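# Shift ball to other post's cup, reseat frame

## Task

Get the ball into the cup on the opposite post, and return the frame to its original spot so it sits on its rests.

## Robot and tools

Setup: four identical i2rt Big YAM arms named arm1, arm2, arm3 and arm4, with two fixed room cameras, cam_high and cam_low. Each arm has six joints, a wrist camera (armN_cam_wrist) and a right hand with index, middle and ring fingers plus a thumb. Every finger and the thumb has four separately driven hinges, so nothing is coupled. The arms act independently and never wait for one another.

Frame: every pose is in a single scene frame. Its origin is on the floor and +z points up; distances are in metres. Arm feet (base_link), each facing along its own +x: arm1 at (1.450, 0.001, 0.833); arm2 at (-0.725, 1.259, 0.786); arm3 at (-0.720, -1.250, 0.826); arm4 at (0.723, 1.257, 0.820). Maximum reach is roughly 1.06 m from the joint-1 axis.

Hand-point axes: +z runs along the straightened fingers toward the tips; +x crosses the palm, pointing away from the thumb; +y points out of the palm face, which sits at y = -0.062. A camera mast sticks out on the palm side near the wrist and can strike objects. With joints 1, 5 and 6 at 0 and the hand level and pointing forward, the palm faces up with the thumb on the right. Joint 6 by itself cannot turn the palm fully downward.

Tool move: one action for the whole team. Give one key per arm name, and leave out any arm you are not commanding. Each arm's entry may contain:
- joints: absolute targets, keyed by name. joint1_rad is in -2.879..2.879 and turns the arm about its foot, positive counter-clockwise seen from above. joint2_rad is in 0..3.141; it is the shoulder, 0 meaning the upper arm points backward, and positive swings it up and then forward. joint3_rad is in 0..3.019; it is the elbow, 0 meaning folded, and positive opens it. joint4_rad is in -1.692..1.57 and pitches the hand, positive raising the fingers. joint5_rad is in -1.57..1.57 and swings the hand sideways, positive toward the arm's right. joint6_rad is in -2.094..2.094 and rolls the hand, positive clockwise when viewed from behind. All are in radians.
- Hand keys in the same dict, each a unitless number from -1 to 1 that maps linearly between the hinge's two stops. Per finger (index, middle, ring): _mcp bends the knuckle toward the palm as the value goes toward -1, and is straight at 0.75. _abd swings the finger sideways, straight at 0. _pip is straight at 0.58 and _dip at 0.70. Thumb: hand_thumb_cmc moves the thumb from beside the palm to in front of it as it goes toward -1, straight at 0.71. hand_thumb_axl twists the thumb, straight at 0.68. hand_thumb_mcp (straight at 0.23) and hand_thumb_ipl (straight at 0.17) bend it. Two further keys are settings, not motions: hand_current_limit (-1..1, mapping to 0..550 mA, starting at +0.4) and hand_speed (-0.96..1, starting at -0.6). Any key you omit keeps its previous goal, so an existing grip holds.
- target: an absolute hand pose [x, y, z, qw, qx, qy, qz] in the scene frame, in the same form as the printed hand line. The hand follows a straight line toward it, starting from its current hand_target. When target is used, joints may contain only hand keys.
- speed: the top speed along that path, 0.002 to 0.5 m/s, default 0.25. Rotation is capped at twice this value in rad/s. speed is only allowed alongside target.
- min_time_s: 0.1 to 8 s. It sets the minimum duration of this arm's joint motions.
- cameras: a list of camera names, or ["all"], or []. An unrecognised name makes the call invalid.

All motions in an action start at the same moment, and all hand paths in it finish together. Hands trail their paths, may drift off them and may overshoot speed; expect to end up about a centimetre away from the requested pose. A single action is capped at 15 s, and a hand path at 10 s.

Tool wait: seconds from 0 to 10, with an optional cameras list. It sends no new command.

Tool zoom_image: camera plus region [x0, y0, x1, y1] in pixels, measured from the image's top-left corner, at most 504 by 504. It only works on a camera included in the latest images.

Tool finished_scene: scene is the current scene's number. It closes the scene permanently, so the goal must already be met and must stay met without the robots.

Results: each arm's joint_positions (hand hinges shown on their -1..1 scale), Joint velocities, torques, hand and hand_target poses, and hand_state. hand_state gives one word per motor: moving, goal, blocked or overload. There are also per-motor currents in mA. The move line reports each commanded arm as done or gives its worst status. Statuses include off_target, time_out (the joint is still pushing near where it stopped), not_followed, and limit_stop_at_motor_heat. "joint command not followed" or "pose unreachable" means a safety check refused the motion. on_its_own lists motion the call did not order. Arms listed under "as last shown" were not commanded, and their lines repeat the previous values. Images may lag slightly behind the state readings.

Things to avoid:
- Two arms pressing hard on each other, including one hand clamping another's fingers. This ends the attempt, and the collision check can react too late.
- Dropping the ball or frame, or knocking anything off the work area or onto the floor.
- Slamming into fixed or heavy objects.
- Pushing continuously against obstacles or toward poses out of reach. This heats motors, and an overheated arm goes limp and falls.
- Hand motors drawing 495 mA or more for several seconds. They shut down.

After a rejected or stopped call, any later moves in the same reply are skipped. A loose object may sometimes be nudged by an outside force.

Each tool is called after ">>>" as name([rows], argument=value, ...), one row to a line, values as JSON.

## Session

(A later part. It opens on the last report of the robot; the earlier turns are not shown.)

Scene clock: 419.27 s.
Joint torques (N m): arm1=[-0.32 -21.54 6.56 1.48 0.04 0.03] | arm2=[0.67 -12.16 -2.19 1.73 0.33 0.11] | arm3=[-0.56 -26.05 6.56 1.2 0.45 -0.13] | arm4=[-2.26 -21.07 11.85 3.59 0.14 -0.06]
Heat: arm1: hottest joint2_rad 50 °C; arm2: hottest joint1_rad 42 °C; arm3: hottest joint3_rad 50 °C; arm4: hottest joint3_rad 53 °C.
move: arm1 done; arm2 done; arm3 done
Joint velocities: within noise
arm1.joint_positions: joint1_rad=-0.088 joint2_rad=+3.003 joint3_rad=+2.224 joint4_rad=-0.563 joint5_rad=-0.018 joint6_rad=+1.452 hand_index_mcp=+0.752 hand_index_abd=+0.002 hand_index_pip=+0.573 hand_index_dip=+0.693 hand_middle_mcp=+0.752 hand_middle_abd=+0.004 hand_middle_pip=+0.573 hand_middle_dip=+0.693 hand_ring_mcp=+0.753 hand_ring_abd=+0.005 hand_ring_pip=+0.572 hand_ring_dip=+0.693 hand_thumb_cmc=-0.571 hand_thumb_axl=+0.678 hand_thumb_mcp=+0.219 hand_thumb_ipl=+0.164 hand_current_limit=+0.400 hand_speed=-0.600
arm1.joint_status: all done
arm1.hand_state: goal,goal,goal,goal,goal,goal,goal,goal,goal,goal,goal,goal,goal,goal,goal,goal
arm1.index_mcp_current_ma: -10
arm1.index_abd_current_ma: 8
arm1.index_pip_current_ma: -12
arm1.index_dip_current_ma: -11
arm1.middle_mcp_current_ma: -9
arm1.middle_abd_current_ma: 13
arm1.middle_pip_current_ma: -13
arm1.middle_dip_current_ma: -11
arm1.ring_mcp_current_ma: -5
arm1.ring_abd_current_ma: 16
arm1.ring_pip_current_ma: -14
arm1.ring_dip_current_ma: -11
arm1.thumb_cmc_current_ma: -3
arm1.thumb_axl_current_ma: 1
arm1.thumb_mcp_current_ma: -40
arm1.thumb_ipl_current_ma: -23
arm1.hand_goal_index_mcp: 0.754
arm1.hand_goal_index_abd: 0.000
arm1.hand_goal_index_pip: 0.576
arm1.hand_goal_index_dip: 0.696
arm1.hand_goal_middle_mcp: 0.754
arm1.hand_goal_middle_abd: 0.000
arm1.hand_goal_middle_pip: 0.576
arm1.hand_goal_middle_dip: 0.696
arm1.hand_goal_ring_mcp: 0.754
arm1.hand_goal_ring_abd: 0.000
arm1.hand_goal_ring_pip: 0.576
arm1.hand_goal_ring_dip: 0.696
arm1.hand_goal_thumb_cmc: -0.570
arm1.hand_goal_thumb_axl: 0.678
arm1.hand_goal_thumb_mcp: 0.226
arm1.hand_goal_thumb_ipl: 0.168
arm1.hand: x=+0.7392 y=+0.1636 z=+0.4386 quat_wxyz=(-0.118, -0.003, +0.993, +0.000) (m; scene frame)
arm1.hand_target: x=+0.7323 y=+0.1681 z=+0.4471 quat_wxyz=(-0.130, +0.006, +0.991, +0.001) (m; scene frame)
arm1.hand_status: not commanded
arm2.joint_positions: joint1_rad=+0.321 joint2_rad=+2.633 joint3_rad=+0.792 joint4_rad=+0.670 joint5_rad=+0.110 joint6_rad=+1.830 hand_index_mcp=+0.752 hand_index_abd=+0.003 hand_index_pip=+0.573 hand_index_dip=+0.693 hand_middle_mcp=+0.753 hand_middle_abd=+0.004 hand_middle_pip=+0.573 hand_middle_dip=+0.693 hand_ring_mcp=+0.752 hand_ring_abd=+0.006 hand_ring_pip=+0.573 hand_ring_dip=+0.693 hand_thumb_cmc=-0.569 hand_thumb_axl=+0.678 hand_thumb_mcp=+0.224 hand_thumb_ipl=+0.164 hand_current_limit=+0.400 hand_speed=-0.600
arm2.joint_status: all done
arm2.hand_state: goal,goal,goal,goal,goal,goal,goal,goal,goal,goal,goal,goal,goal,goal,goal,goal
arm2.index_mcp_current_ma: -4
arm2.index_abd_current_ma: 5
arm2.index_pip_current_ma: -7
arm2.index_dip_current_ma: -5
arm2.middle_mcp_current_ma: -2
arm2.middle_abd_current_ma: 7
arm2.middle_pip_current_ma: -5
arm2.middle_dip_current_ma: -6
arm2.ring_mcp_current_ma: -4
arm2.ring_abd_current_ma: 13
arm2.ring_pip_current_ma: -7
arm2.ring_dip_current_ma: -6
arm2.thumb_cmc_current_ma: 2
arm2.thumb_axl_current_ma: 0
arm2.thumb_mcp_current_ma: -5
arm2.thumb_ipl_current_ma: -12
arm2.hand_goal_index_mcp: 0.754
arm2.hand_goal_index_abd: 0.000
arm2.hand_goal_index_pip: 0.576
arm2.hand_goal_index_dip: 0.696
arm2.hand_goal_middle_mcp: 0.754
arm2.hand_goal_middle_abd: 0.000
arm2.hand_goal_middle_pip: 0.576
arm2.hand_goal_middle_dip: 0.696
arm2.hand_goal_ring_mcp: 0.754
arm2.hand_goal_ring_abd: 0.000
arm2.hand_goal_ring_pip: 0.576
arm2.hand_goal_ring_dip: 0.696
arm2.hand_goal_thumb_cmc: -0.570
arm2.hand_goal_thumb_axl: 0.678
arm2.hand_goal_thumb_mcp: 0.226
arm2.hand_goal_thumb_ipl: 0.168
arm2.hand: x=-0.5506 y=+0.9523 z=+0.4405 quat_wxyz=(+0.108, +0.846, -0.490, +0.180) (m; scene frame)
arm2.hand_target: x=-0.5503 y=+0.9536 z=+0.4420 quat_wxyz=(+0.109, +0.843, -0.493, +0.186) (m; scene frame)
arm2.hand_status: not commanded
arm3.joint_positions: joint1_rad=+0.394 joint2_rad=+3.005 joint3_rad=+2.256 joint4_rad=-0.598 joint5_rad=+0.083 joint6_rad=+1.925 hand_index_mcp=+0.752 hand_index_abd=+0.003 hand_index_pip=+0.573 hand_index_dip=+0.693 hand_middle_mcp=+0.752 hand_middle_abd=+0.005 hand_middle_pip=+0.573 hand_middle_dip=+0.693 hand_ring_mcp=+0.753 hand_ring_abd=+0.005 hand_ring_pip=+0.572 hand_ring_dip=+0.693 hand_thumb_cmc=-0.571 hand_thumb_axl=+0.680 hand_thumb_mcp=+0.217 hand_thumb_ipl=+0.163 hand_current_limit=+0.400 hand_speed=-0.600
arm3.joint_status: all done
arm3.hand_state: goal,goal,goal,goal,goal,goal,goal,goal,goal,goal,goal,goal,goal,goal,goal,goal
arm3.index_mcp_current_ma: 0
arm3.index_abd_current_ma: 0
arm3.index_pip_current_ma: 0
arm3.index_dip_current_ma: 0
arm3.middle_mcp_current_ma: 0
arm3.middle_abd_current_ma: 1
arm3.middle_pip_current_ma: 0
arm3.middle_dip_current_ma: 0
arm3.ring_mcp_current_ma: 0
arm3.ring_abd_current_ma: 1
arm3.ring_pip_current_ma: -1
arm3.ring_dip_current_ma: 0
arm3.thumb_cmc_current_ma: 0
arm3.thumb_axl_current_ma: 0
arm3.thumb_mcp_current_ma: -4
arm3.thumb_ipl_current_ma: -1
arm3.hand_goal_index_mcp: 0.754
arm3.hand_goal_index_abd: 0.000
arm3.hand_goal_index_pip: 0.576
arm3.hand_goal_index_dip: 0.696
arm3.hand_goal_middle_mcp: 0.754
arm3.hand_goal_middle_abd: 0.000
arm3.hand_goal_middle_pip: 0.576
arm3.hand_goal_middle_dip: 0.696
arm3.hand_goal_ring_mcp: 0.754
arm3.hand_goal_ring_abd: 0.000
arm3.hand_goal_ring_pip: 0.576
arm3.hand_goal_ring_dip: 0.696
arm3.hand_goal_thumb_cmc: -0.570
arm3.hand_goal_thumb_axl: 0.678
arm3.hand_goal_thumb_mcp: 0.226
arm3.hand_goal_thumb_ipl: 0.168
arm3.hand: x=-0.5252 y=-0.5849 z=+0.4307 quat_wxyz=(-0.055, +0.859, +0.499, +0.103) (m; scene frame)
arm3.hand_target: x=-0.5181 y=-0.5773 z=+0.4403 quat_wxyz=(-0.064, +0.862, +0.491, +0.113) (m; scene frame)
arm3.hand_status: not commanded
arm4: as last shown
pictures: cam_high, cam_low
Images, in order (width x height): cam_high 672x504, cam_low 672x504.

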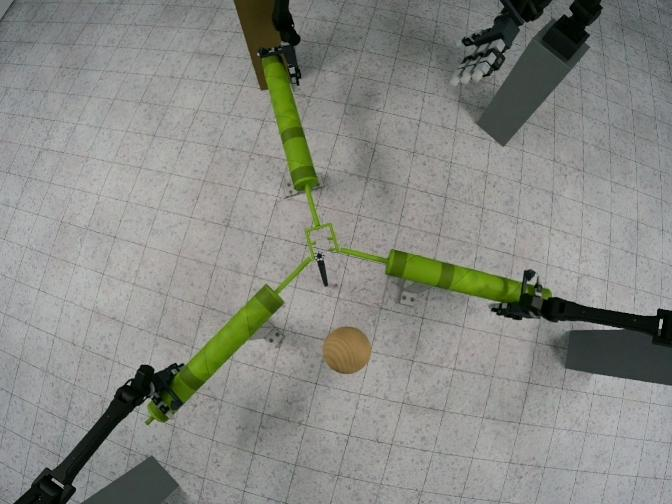

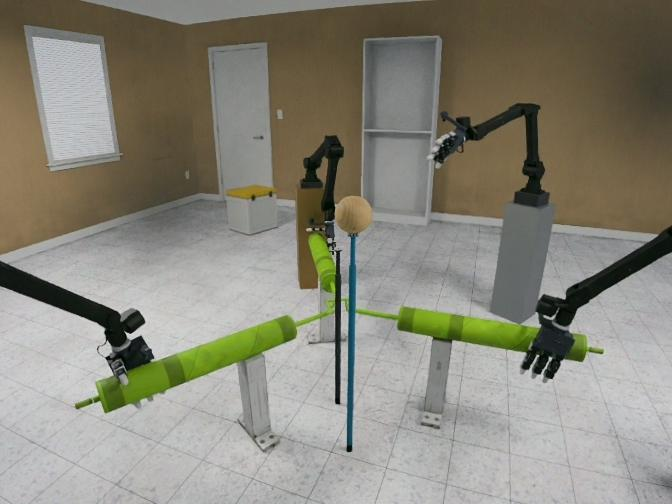

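>>> move(arm1={"target":[0.732,0.158,0.487,-0.1305,0.006,0.9914,0.0008],"speed":0.1}, arm2={"target":[-0.5415,0.9585,0.482,0.1093,0.8424,-0.4933,0.1867],"speed":0.1}, arm3={"target":[-0.5266,-0.572,0.480,-0.0646,0.8615,0.4904,0.1134],"speed":0.1}, cameras=[])

>>> move(arm1={"target":[0.732,0.018,0.50,-0.1305,0.006,0.9914,0.0008],"speed":0.15}, arm2={"target":[-0.4197,1.027,0.495,0.1093,0.8424,-0.4933,0.1867],"speed":0.15}, arm3={"target":[-0.647,-0.5006,0.495,-0.0646,0.8615,0.4904,0.1134],"speed":0.15}, cameras=["cam_high","cam_low"])

>>> zoom_image(camera="cam_high", region=[500, 240, 600, 340])

>>> zoom_image(camera="cam_high", region=[130, 350, 230, 450])

Scene clock: 422.60 s.
Joint torques (N m): arm1=[0.62 -20.84 6.53 1.5 0.18 0.05] | arm2=[0.91 -12.81 -1.85 0.64 0.39 0.11] | arm3=[0.44 -26.34 6.56 0.55 0.5 -0.18] | arm4=[-2.26 -21.07 11.86 3.59 0.13 -0.06]
Heat: arm1: hottest joint2_rad 50 °C; arm2: hottest joint1_rad 42 °C; arm3: hottest joint3_rad 50 °C; arm4: hottest joint3_rad 53 °C.
move: arm1 done; arm2 done; arm3 off_target
Joint velocities: within noise
arm1.joint_positions: joint1_rad=-0.086 joint2_rad=+2.895 joint3_rad=+2.121 joint4_rad=-0.561 joint5_rad=-0.018 joint6_rad=+1.467 hand_index_mcp=+0.752 hand_index_abd=+0.002 hand_index_pip=+0.573 hand_index_dip=+0.693 hand_middle_mcp=+0.752 hand_middle_abd=+0.004 hand_middle_pip=+0.573 hand_middle_dip=+0.693 hand_ring_mcp=+0.753 hand_ring_abd=+0.004 hand_ring_pip=+0.572 hand_ring_dip=+0.693 hand_thumb_cmc=-0.570 hand_thumb_axl=+0.678 hand_thumb_mcp=+0.219 hand_thumb_ipl=+0.164 hand_current_limit=+0.400 hand_speed=-0.600
arm1.joint_status: not commanded
arm1.hand_state: goal,goal,goal,goal,goal,goal,goal,goal,goal,goal,goal,goal,goal,goal,goal,goal
arm1.index_mcp_current_ma: -10
arm1.index_abd_current_ma: 8
arm1.index_pip_current_ma: -12
arm1.index_dip_current_ma: -11
arm1.middle_mcp_current_ma: -9
arm1.middle_abd_current_ma: 13
arm1.middle_pip_current_ma: -13
arm1.middle_dip_current_ma: -11
arm1.ring_mcp_current_ma: -3
arm1.ring_abd_current_ma: 16
arm1.ring_pip_current_ma: -14
arm1.ring_dip_current_ma: -11
arm1.thumb_cmc_current_ma: -1
arm1.thumb_axl_current_ma: 1
arm1.thumb_mcp_current_ma: -40
arm1.thumb_ipl_current_ma: -23
arm1.hand_goal_index_mcp: 0.754
arm1.hand_goal_index_abd: 0.000
arm1.hand_goal_index_pip: 0.576
arm1.hand_goal_index_dip: 0.696
arm1.hand_goal_middle_mcp: 0.754
arm1.hand_goal_middle_abd: 0.000
arm1.hand_goal_middle_pip: 0.576
arm1.hand_goal_middle_dip: 0.696
arm1.hand_goal_ring_mcp: 0.754
arm1.hand_goal_ring_abd: 0.000
arm1.hand_goal_ring_pip: 0.576
arm1.hand_goal_ring_dip: 0.696
arm1.hand_goal_thumb_cmc: -0.570
arm1.hand_goal_thumb_axl: 0.678
arm1.hand_goal_thumb_mcp: 0.226
arm1.hand_goal_thumb_ipl: 0.168
arm1.hand: x=+0.7376 y=+0.1626 z=+0.4819 quat_wxyz=(-0.122, +0.003, +0.993, +0.000) (m; scene frame)
arm1.hand_target: x=+0.7321 y=+0.1579 z=+0.4870 quat_wxyz=(-0.130, +0.006, +0.991, +0.001) (m; scene frame)
arm1.hand_status: done (0.009 m and 1.0 deg from the pose sent, 0.049 m and 1.8 deg at the start)
arm2.joint_positions: joint1_rad=+0.349 joint2_rad=+2.514 joint3_rad=+0.725 joint4_rad=+0.637 joint5_rad=+0.121 joint6_rad=+1.857 hand_index_mcp=+0.752 hand_index_abd=+0.003 hand_index_pip=+0.573 hand_index_dip=+0.693 hand_middle_mcp=+0.753 hand_middle_abd=+0.004 hand_middle_pip=+0.573 hand_middle_dip=+0.693 hand_ring_mcp=+0.752 hand_ring_abd=+0.006 hand_ring_pip=+0.573 hand_ring_dip=+0.693 hand_thumb_cmc=-0.568 hand_thumb_axl=+0.678 hand_thumb_mcp=+0.224 hand_thumb_ipl=+0.164 hand_current_limit=+0.400 hand_speed=-0.600
arm2.joint_status: not commanded
arm2.hand_state: goal,goal,goal,goal,goal,goal,goal,goal,goal,goal,goal,goal,goal,goal,goal,goal
arm2.index_mcp_current_ma: -4
arm2.index_abd_current_ma: 5
arm2.index_pip_current_ma: -7
arm2.index_dip_current_ma: -5
arm2.middle_mcp_current_ma: -2
arm2.middle_abd_current_ma: 7
arm2.middle_pip_current_ma: -5
arm2.middle_dip_current_ma: -6
arm2.ring_mcp_current_ma: -4
arm2.ring_abd_current_ma: 12
arm2.ring_pip_current_ma: -7
arm2.ring_dip_current_ma: -6
arm2.thumb_cmc_current_ma: 3
arm2.thumb_axl_current_ma: 0
arm2.thumb_mcp_current_ma: -5
arm2.thumb_ipl_current_ma: -12
arm2.hand_goal_index_mcp: 0.754
arm2.hand_goal_index_abd: 0.000
arm2.hand_goal_index_pip: 0.576
arm2.hand_goal_index_dip: 0.696
arm2.hand_goal_middle_mcp: 0.754
arm2.hand_goal_middle_abd: 0.000
arm2.hand_goal_middle_pip: 0.576
arm2.hand_goal_middle_dip: 0.696
arm2.hand_goal_ring_mcp: 0.754
arm2.hand_goal_ring_abd: 0.000
arm2.hand_goal_ring_pip: 0.576
arm2.hand_goal_ring_dip: 0.696
arm2.hand_goal_thumb_cmc: -0.570
arm2.hand_goal_thumb_axl: 0.678
arm2.hand_goal_thumb_mcp: 0.226
arm2.hand_goal_thumb_ipl: 0.168
arm2.hand: x=-0.5395 y=+0.9543 z=+0.4789 quat_wxyz=(+0.110, +0.843, -0.490, +0.191) (m; scene frame)
arm2.hand_target: x=-0.5417 y=+0.9586 z=+0.4819 quat_wxyz=(+0.109, +0.843, -0.493, +0.187) (m; scene frame)
arm2.hand_status: done (0.006 m and 0.7 deg from the pose sent, 0.043 m and 1.0 deg at the start)
arm3.joint_positions: joint1_rad=+0.394 joint2_rad=+2.915 joint3_rad=+2.181 joint4_rad=-0.597 joint5_rad=+0.086 joint6_rad=+1.937 hand_index_mcp=+0.752 hand_index_abd=+0.003 hand_index_pip=+0.573 hand_index_dip=+0.693 hand_middle_mcp=+0.752 hand_middle_abd=+0.005 hand_middle_pip=+0.573 hand_middle_dip=+0.693 hand_ring_mcp=+0.756 hand_ring_abd=+0.004 hand_ring_pip=+0.573 hand_ring_dip=+0.693 hand_thumb_cmc=-0.570 hand_thumb_axl=+0.680 hand_thumb_mcp=+0.217 hand_thumb_ipl=+0.164 hand_current_limit=+0.400 hand_speed=-0.600
arm3.joint_status: not commanded
arm3.hand_state: goal,goal,goal,goal,goal,goal,goal,goal,goal,goal,goal,goal,goal,goal,goal,goal
arm3.index_mcp_current_ma: 0
arm3.index_abd_current_ma: 0
arm3.index_pip_current_ma: 0
arm3.index_dip_current_ma: 0
arm3.middle_mcp_current_ma: 0
arm3.middle_abd_current_ma: 1
arm3.middle_pip_current_ma: 0
arm3.middle_dip_current_ma: 0
arm3.ring_mcp_current_ma: 0
arm3.ring_abd_current_ma: 1
arm3.ring_pip_current_ma: 0
arm3.ring_dip_current_ma: 0
arm3.thumb_cmc_current_ma: 0
arm3.thumb_axl_current_ma: 0
arm3.thumb_mcp_current_ma: -4
arm3.thumb_ipl_current_ma: -1
arm3.hand_goal_index_mcp: 0.754
arm3.hand_goal_index_abd: 0.000
arm3.hand_goal_index_pip: 0.576
arm3.hand_goal_index_dip: 0.696
arm3.hand_goal_middle_mcp: 0.754
arm3.hand_goal_middle_abd: 0.000
arm3.hand_goal_middle_pip: 0.576
arm3.hand_goal_middle_dip: 0.696
arm3.hand_goal_ring_mcp: 0.754
arm3.hand_goal_ring_abd: 0.000
arm3.hand_goal_ring_pip: 0.576
arm3.hand_goal_ring_dip: 0.696
arm3.hand_goal_thumb_cmc: -0.570
arm3.hand_goal_thumb_axl: 0.678
arm3.hand_goal_thumb_mcp: 0.226
arm3.hand_goal_thumb_ipl: 0.168
arm3.hand: x=-0.5247 y=-0.5778 z=+0.4698 quat_wxyz=(-0.061, +0.861, +0.493, +0.109) (m; scene frame)
arm3.hand_target: x=-0.5266 y=-0.5721 z=+0.4799 quat_wxyz=(-0.064, +0.862, +0.490, +0.113) (m; scene frame)
arm3.hand_status: off_target (0.012 m and 0.7 deg from the pose sent, 0.051 m and 1.8 deg at the start)
arm4: as last shown
pictures: none
No camera images: "cameras" was empty.

Scene clock: 424.60 s.
Joint torques (N m): arm1=[-0.5 -21.42 7.21 0.9 0.24 0.04] | arm2=[0.09 -14.45 0.62 0.46 0.33 0.11] | arm3=[0.73 -24.76 12.46 0.25 0.53 -0.15] | arm4=[-2.2 -20.95 11.85 3.58 0.14 -0.05]
Heat: arm1: hottest joint2_rad 49 °C; arm2: hottest joint1_rad 42 °C; arm3: hottest joint3_rad 50 °C; arm4: hottest joint3_rad 53 °C.
move: arm1 off_target; arm2 off_target; arm3 off_target
Joint velocities: within noise
arm1.joint_positions: joint1_rad=+0.126 joint2_rad=+2.876 joint3_rad=+2.085 joint4_rad=-0.553 joint5_rad=+0.032 joint6_rad=+1.661 hand_index_mcp=+0.752 hand_index_abd=+0.002 hand_index_pip=+0.573 hand_index_dip=+0.693 hand_middle_mcp=+0.752 hand_middle_abd=+0.004 hand_middle_pip=+0.573 hand_middle_dip=+0.693 hand_ring_mcp=+0.753 hand_ring_abd=+0.004 hand_ring_pip=+0.573 hand_ring_dip=+0.693 hand_thumb_cmc=-0.570 hand_thumb_axl=+0.678 hand_thumb_mcp=+0.219 hand_thumb_ipl=+0.164 hand_current_limit=+0.400 hand_speed=-0.600
arm1.joint_status: not commanded
arm1.hand_state: goal,goal,goal,goal,goal,goal,goal,goal,goal,goal,goal,goal,goal,goal,goal,goal
arm1.index_mcp_current_ma: -10
arm1.index_abd_current_ma: 8
arm1.index_pip_current_ma: -10
arm1.index_dip_current_ma: -11
arm1.middle_mcp_current_ma: -9
arm1.middle_abd_current_ma: 13
arm1.middle_pip_current_ma: -12
arm1.middle_dip_current_ma: -11
arm1.ring_mcp_current_ma: -3
arm1.ring_abd_current_ma: 16
arm1.ring_pip_current_ma: -13
arm1.ring_dip_current_ma: -11
arm1.thumb_cmc_current_ma: -1
arm1.thumb_axl_current_ma: 1
arm1.thumb_mcp_current_ma: -40
arm1.thumb_ipl_current_ma: -23
arm1.hand_goal_index_mcp: 0.754
arm1.hand_goal_index_abd: 0.000
arm1.hand_goal_index_pip: 0.576
arm1.hand_goal_index_dip: 0.696
arm1.hand_goal_middle_mcp: 0.754
arm1.hand_goal_middle_abd: 0.000
arm1.hand_goal_middle_pip: 0.576
arm1.hand_goal_middle_dip: 0.696
arm1.hand_goal_ring_mcp: 0.754
arm1.hand_goal_ring_abd: 0.000
arm1.hand_goal_ring_pip: 0.576
arm1.hand_goal_ring_dip: 0.696
arm1.hand_goal_thumb_cmc: -0.570
arm1.hand_goal_thumb_axl: 0.678
arm1.hand_goal_thumb_mcp: 0.226
arm1.hand_goal_thumb_ipl: 0.168
arm1.hand: x=+0.7431 y=+0.0166 z=+0.4855 quat_wxyz=(-0.118, -0.003, +0.993, +0.001) (m; scene frame)
arm1.hand_target: x=+0.7320 y=+0.0180 z=+0.5000 quat_wxyz=(-0.131, +0.006, +0.991, +0.001) (m; scene frame)
arm1.hand_status: off_target (0.018 m and 1.7 deg from the pose sent, 0.146 m and 1.0 deg at the start)
arm2.joint_positions: joint1_rad=+0.709 joint2_rad=+2.451 joint3_rad=+0.826 joint4_rad=+0.413 joint5_rad=+0.203 joint6_rad=+2.073 hand_index_mcp=+0.752 hand_index_abd=+0.003 hand_index_pip=+0.573 hand_index_dip=+0.693 hand_middle_mcp=+0.753 hand_middle_abd=+0.004 hand_middle_pip=+0.574 hand_middle_dip=+0.693 hand_ring_mcp=+0.752 hand_ring_abd=+0.006 hand_ring_pip=+0.573 hand_ring_dip=+0.693 hand_thumb_cmc=-0.568 hand_thumb_axl=+0.678 hand_thumb_mcp=+0.224 hand_thumb_ipl=+0.164 hand_current_limit=+0.400 hand_speed=-0.600
arm2.joint_status: not commanded
arm2.hand_state: goal,goal,goal,goal,goal,goal,goal,goal,goal,goal,goal,goal,goal,goal,goal,goal
arm2.index_mcp_current_ma: -4
arm2.index_abd_current_ma: 5
arm2.index_pip_current_ma: -6
arm2.index_dip_current_ma: -5
arm2.middle_mcp_current_ma: -2
arm2.middle_abd_current_ma: 7
arm2.middle_pip_current_ma: -5
arm2.middle_dip_current_ma: -6
arm2.ring_mcp_current_ma: -3
arm2.ring_abd_current_ma: 11
arm2.ring_pip_current_ma: -6
arm2.ring_dip_current_ma: -6
arm2.thumb_cmc_current_ma: 4
arm2.thumb_axl_current_ma: 0
arm2.thumb_mcp_current_ma: -6
arm2.thumb_ipl_current_ma: -12
arm2.hand_goal_index_mcp: 0.754
arm2.hand_goal_index_abd: 0.000
arm2.hand_goal_index_pip: 0.576
arm2.hand_goal_index_dip: 0.696
arm2.hand_goal_middle_mcp: 0.754
arm2.hand_goal_middle_abd: 0.000
arm2.hand_goal_middle_pip: 0.576
arm2.hand_goal_middle_dip: 0.696
arm2.hand_goal_ring_mcp: 0.754
arm2.hand_goal_ring_abd: 0.000
arm2.hand_goal_ring_pip: 0.576
arm2.hand_goal_ring_dip: 0.696
arm2.hand_goal_thumb_cmc: -0.570
arm2.hand_goal_thumb_axl: 0.678
arm2.hand_goal_thumb_mcp: 0.226
arm2.hand_goal_thumb_ipl: 0.168
arm2.hand: x=-0.4272 y=+1.0300 z=+0.4882 quat_wxyz=(+0.095, +0.877, -0.434, +0.185) (m; scene frame)
arm2.hand_target: x=-0.4200 y=+1.0262 z=+0.4949 quat_wxyz=(+0.093, +0.871, -0.441, +0.193) (m; scene frame)
arm2.hand_status: off_target (0.011 m and 8.0 deg from the pose sent, 0.141 m and 0.7 deg at the start; a joint's target at an end of its range on 42 of 60 steps)
arm3.joint_positions: joint1_rad=+0.565 joint2_rad=+3.103 joint3_rad=+2.669 joint4_rad=-0.918 joint5_rad=+0.119 joint6_rad=+2.075 hand_index_mcp=+0.752 hand_index_abd=+0.003 hand_index_pip=+0.573 hand_index_dip=+0.693 hand_middle_mcp=+0.752 hand_middle_abd=+0.005 hand_middle_pip=+0.573 hand_middle_dip=+0.693 hand_ring_mcp=+0.754 hand_ring_abd=+0.004 hand_ring_pip=+0.573 hand_ring_dip=+0.694 hand_thumb_cmc=-0.570 hand_thumb_axl=+0.680 hand_thumb_mcp=+0.217 hand_thumb_ipl=+0.164 hand_current_limit=+0.400 hand_speed=-0.600
arm3.joint_status: not commanded
arm3.hand_state: goal,goal,goal,goal,goal,goal,goal,goal,goal,goal,goal,goal,goal,goal,goal,goal
arm3.index_mcp_current_ma: 0
arm3.index_abd_current_ma: 0
arm3.index_pip_current_ma: 0
arm3.index_dip_current_ma: 0
arm3.middle_mcp_current_ma: 0
arm3.middle_abd_current_ma: 1
arm3.middle_pip_current_ma: 0
arm3.middle_dip_current_ma: 0
arm3.ring_mcp_current_ma: 0
arm3.ring_abd_current_ma: 1
arm3.ring_pip_current_ma: 0
arm3.ring_dip_current_ma: 0
arm3.thumb_cmc_current_ma: 0
arm3.thumb_axl_current_ma: 0
arm3.thumb_mcp_current_ma: -4
arm3.thumb_ipl_current_ma: -1
arm3.hand_goal_index_mcp: 0.754
arm3.hand_goal_index_abd: 0.000
arm3.hand_goal_index_pip: 0.576
arm3.hand_goal_index_dip: 0.696
arm3.hand_goal_middle_mcp: 0.754
arm3.hand_goal_middle_abd: 0.000
arm3.hand_goal_middle_pip: 0.576
arm3.hand_goal_middle_dip: 0.696
arm3.hand_goal_ring_mcp: 0.754
arm3.hand_goal_ring_abd: 0.000
arm3.hand_goal_ring_pip: 0.576
arm3.hand_goal_ring_dip: 0.696
arm3.hand_goal_thumb_cmc: -0.570
arm3.hand_goal_thumb_axl: 0.678
arm3.hand_goal_thumb_mcp: 0.226
arm3.hand_goal_thumb_ipl: 0.168
arm3.hand: x=-0.6451 y=-0.5096 z=+0.4916 quat_wxyz=(-0.060, +0.854, +0.506, +0.107) (m; scene frame)
arm3.hand_target: x=-0.6467 y=-0.5011 z=+0.4952 quat_wxyz=(-0.068, +0.855, +0.502, +0.113) (m; scene frame)
arm3.hand_status: off_target (0.010 m and 2.2 deg from the pose sent, 0.147 m and 0.7 deg at the start; a joint's target at an end of its range on 36 of 60 steps)
arm4: as last shown
pictures: cam_high, cam_low
Images, in order (width x height): cam_high 672x504, cam_low 672x504.

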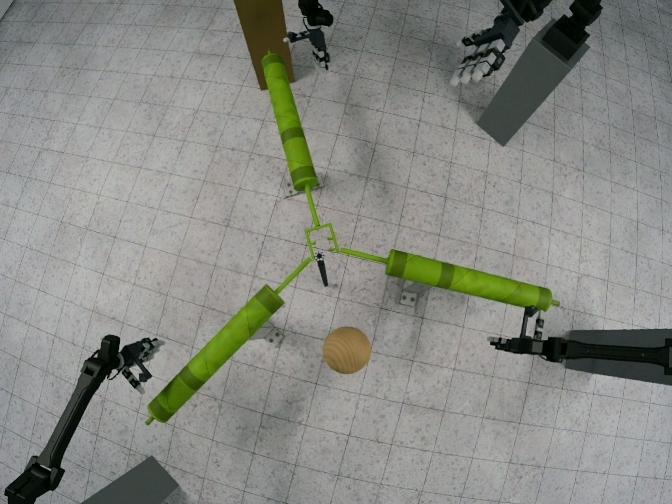

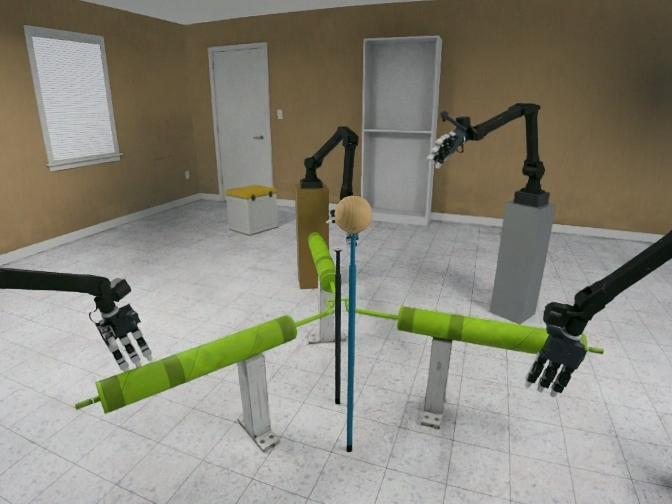

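Scaled by 5.040 from the camera's 672x504 image, which has a finer 960x720 frame.

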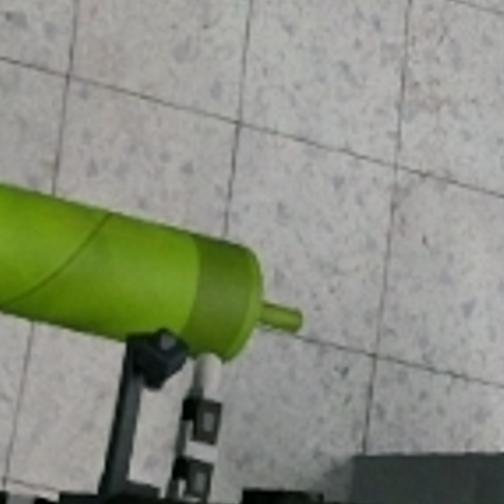

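Scaled by 5.040 from the camera's 672x504 image, which has a finer 960x720 frame.

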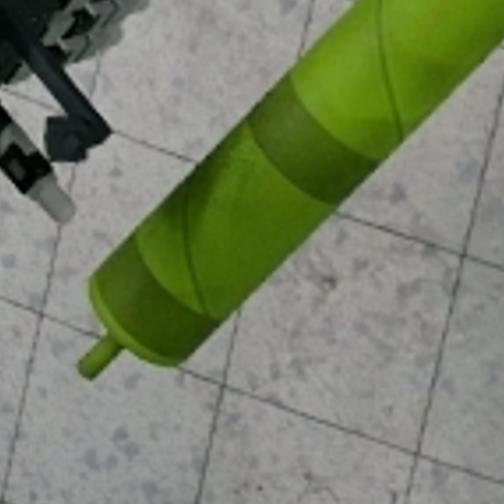

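>>> finished_scene(scene=1)

The scene is finished: the task was done.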